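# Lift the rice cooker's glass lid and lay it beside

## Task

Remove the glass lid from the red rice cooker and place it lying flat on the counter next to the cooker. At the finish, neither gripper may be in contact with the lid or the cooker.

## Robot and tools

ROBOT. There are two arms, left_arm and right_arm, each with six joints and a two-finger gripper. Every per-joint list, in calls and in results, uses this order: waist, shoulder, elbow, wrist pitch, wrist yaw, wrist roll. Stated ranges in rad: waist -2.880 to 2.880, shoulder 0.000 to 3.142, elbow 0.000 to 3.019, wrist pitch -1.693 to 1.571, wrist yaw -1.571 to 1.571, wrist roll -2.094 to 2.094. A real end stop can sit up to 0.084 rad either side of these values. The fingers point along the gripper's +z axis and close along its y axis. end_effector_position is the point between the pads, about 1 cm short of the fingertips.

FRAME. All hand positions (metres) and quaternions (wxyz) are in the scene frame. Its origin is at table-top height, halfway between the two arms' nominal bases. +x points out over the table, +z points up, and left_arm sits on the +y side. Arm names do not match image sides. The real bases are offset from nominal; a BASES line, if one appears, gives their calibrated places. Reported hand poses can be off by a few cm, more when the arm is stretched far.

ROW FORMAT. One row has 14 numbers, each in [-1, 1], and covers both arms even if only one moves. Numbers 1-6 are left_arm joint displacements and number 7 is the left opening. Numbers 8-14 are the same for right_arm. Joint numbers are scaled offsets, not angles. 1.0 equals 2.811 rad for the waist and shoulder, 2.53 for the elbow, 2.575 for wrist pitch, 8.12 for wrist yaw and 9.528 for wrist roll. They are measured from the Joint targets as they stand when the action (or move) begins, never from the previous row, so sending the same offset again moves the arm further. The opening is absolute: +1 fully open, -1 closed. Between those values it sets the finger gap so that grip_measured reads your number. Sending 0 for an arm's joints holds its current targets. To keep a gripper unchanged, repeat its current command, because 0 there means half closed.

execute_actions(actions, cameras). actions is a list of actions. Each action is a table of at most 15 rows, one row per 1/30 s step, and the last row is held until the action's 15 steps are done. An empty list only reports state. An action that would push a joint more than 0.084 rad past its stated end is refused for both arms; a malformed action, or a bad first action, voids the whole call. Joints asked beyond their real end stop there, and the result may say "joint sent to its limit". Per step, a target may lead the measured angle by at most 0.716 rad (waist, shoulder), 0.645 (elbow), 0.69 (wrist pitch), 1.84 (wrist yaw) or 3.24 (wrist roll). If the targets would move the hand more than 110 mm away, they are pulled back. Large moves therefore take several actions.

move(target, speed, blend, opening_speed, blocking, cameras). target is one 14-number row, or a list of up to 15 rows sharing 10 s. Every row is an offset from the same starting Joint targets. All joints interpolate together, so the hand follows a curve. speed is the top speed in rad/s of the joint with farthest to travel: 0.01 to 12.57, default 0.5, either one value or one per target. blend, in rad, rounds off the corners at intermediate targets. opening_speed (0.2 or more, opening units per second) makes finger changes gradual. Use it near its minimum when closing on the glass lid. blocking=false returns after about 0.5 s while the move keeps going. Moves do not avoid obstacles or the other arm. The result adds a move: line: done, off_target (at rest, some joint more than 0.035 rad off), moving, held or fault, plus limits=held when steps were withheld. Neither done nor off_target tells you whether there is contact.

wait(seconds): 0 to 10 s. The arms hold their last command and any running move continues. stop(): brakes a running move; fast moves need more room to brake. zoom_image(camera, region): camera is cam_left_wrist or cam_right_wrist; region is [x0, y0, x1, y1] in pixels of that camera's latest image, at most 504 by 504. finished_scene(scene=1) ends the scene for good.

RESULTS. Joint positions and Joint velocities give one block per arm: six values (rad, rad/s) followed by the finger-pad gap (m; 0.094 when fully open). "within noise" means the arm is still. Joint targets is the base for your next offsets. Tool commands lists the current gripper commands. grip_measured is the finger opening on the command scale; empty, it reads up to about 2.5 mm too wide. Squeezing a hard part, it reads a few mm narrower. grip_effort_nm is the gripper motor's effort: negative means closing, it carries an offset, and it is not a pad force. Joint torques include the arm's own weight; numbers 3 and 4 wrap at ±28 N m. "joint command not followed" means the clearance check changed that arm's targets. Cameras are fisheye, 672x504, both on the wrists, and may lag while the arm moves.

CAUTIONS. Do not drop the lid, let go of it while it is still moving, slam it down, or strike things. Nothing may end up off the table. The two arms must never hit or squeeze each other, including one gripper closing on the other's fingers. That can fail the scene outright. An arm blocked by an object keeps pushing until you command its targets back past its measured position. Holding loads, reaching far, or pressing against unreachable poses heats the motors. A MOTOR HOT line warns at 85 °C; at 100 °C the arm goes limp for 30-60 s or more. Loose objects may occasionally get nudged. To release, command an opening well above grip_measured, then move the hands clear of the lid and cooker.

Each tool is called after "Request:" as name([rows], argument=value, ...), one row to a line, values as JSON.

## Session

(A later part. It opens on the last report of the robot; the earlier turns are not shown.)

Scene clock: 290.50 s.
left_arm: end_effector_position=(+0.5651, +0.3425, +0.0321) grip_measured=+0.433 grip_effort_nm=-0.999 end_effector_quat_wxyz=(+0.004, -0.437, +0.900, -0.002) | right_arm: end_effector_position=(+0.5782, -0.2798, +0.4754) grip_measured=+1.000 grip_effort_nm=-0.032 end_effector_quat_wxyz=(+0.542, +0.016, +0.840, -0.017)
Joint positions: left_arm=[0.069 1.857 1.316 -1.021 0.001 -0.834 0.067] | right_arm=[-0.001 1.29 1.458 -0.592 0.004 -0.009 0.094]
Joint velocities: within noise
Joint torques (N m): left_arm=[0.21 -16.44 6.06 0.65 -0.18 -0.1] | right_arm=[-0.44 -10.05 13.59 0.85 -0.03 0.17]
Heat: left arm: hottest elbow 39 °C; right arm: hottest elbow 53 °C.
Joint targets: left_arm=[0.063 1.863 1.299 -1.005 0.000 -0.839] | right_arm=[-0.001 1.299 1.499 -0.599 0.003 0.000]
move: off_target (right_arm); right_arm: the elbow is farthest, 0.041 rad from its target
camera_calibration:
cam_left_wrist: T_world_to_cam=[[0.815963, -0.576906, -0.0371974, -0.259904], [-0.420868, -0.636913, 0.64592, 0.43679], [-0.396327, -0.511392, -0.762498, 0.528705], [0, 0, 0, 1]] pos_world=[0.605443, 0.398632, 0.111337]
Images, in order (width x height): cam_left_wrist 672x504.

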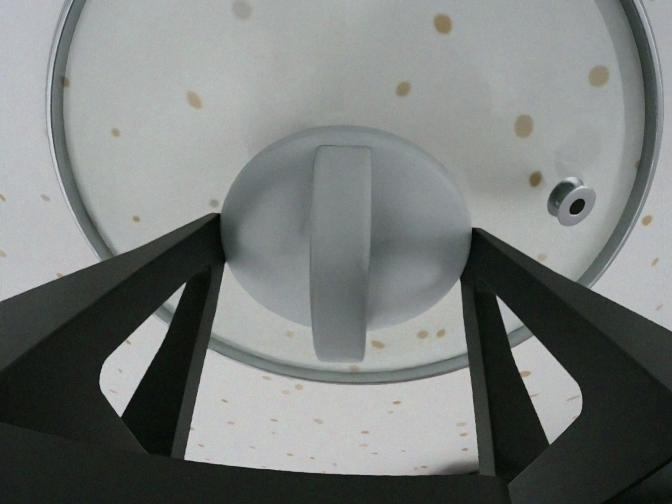

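Request:
move([
  [0,-0.0005,0.0028,-0.0012,0,0,-0.9,0,0,0,0,0,0,1],
  [0,-0.0005,0.0028,-0.0012,0,0,0.95,0,0,0,0,0,0,1],
], speed=0.1, opening_speed=0.8, cameras=["cam_left_wrist"])

Scene clock: 298.83 s.
left_arm: end_effector_position=(+0.5651, +0.3425, +0.0321) grip_measured=+0.946 grip_effort_nm=0.173 end_effector_quat_wxyz=(+0.004, -0.437, +0.900, -0.002) | right_arm: end_effector_position=(+0.5782, -0.2798, +0.4754) grip_measured=+1.000 grip_effort_nm=-0.027 end_effector_quat_wxyz=(+0.542, +0.016, +0.840, -0.017)
Joint positions: left_arm=[0.069 1.857 1.316 -1.021 0.001 -0.834 0.091] | right_arm=[-0.001 1.29 1.458 -0.592 0.004 -0.009 0.094]
Joint velocities: within noise
Joint torques (N m): left_arm=[0.03 -16.15 6.63 0.65 -0.21 -0.11] | right_arm=[-0.32 -9.93 13.56 0.85 -0.03 0.17]
Heat: left arm: hottest elbow 38 °C; right arm: hottest elbow 54 °C.
Joint targets: left_arm=[0.063 1.862 1.306 -1.009 0.000 -0.839] | right_arm=[-0.001 1.299 1.499 -0.599 0.003 0.000]
move: off_target (right_arm); right_arm: the elbow is farthest, 0.041 rad from its target
camera_calibration:
cam_left_wrist: T_world_to_cam=[[0.815963, -0.576906, -0.0371974, -0.259904], [-0.420868, -0.636913, 0.64592, 0.43679], [-0.396327, -0.511392, -0.762498, 0.528705], [0, 0, 0, 1]] pos_world=[0.605443, 0.398632, 0.111337]
Images, in order (width x height): cam_left_wrist 672x504.

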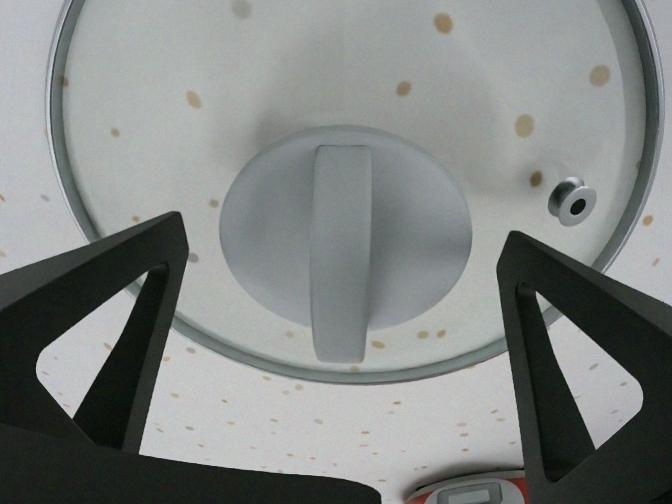

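Request:
move([
  [0,-0.006,0.0206,-0.0268,0,0,0.95,0,0,0,0,0,0,1],
  [0,-0.022,0.037,-0.0606,0,0,0.95,0,0,0,0,0,0,1],
  [0,-0.04,0.156,-0.191,0,0,0.95,0,0,0,0,0,0,1],
], speed=[0.15,0.3,0.5], blend=0.02, cameras=["cam_left_wrist"])

Scene clock: 306.47 s.
left_arm: end_effector_position=(+0.5734, +0.3431, +0.2087) grip_measured=+0.947 grip_effort_nm=0.173 end_effector_quat_wxyz=(-0.007, -0.437, +0.900, +0.002) | right_arm: end_effector_position=(+0.5782, -0.2798, +0.4754) grip_measured=+1.000 grip_effort_nm=-0.022 end_effector_quat_wxyz=(+0.542, +0.016, +0.840, -0.017)
Joint positions: left_arm=[0.069 1.747 1.65 -1.489 0.001 -0.834 0.091] | right_arm=[-0.001 1.29 1.458 -0.592 0.004 -0.009 0.094]
Joint velocities: within noise
Joint torques (N m): left_arm=[0.26 -16.5 12.66 -0.24 -0.22 -0.12] | right_arm=[-0.5 -10.11 13.59 0.84 -0.02 0.17]
Heat: left arm: hottest elbow 38 °C; right arm: hottest elbow 54 °C.
Joint targets: left_arm=[0.063 1.749 1.700 -1.500 0.000 -0.839] | right_arm=[-0.001 1.299 1.499 -0.599 0.003 0.000]
move: off_target (left_arm, right_arm); left_arm: the elbow is farthest, 0.050 rad from its target; right_arm: the elbow is farthest, 0.041 rad from its target
camera_calibration:
cam_left_wrist: T_world_to_cam=[[0.814888, -0.576955, -0.0555068, -0.255313], [-0.405437, -0.635823, 0.656772, 0.31507], [-0.41422, -0.512691, -0.752044, 0.675475], [0, 0, 0, 1]] pos_world=[0.615588, 0.399335, 0.286886]
Images, in order (width x height): cam_left_wrist 672x504.

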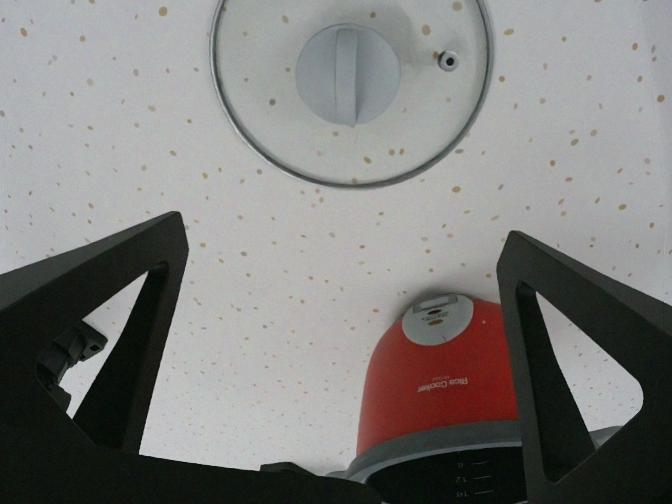

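Lid flat on the counter.

Request:
finished_scene()

The scene is finished: the task was done.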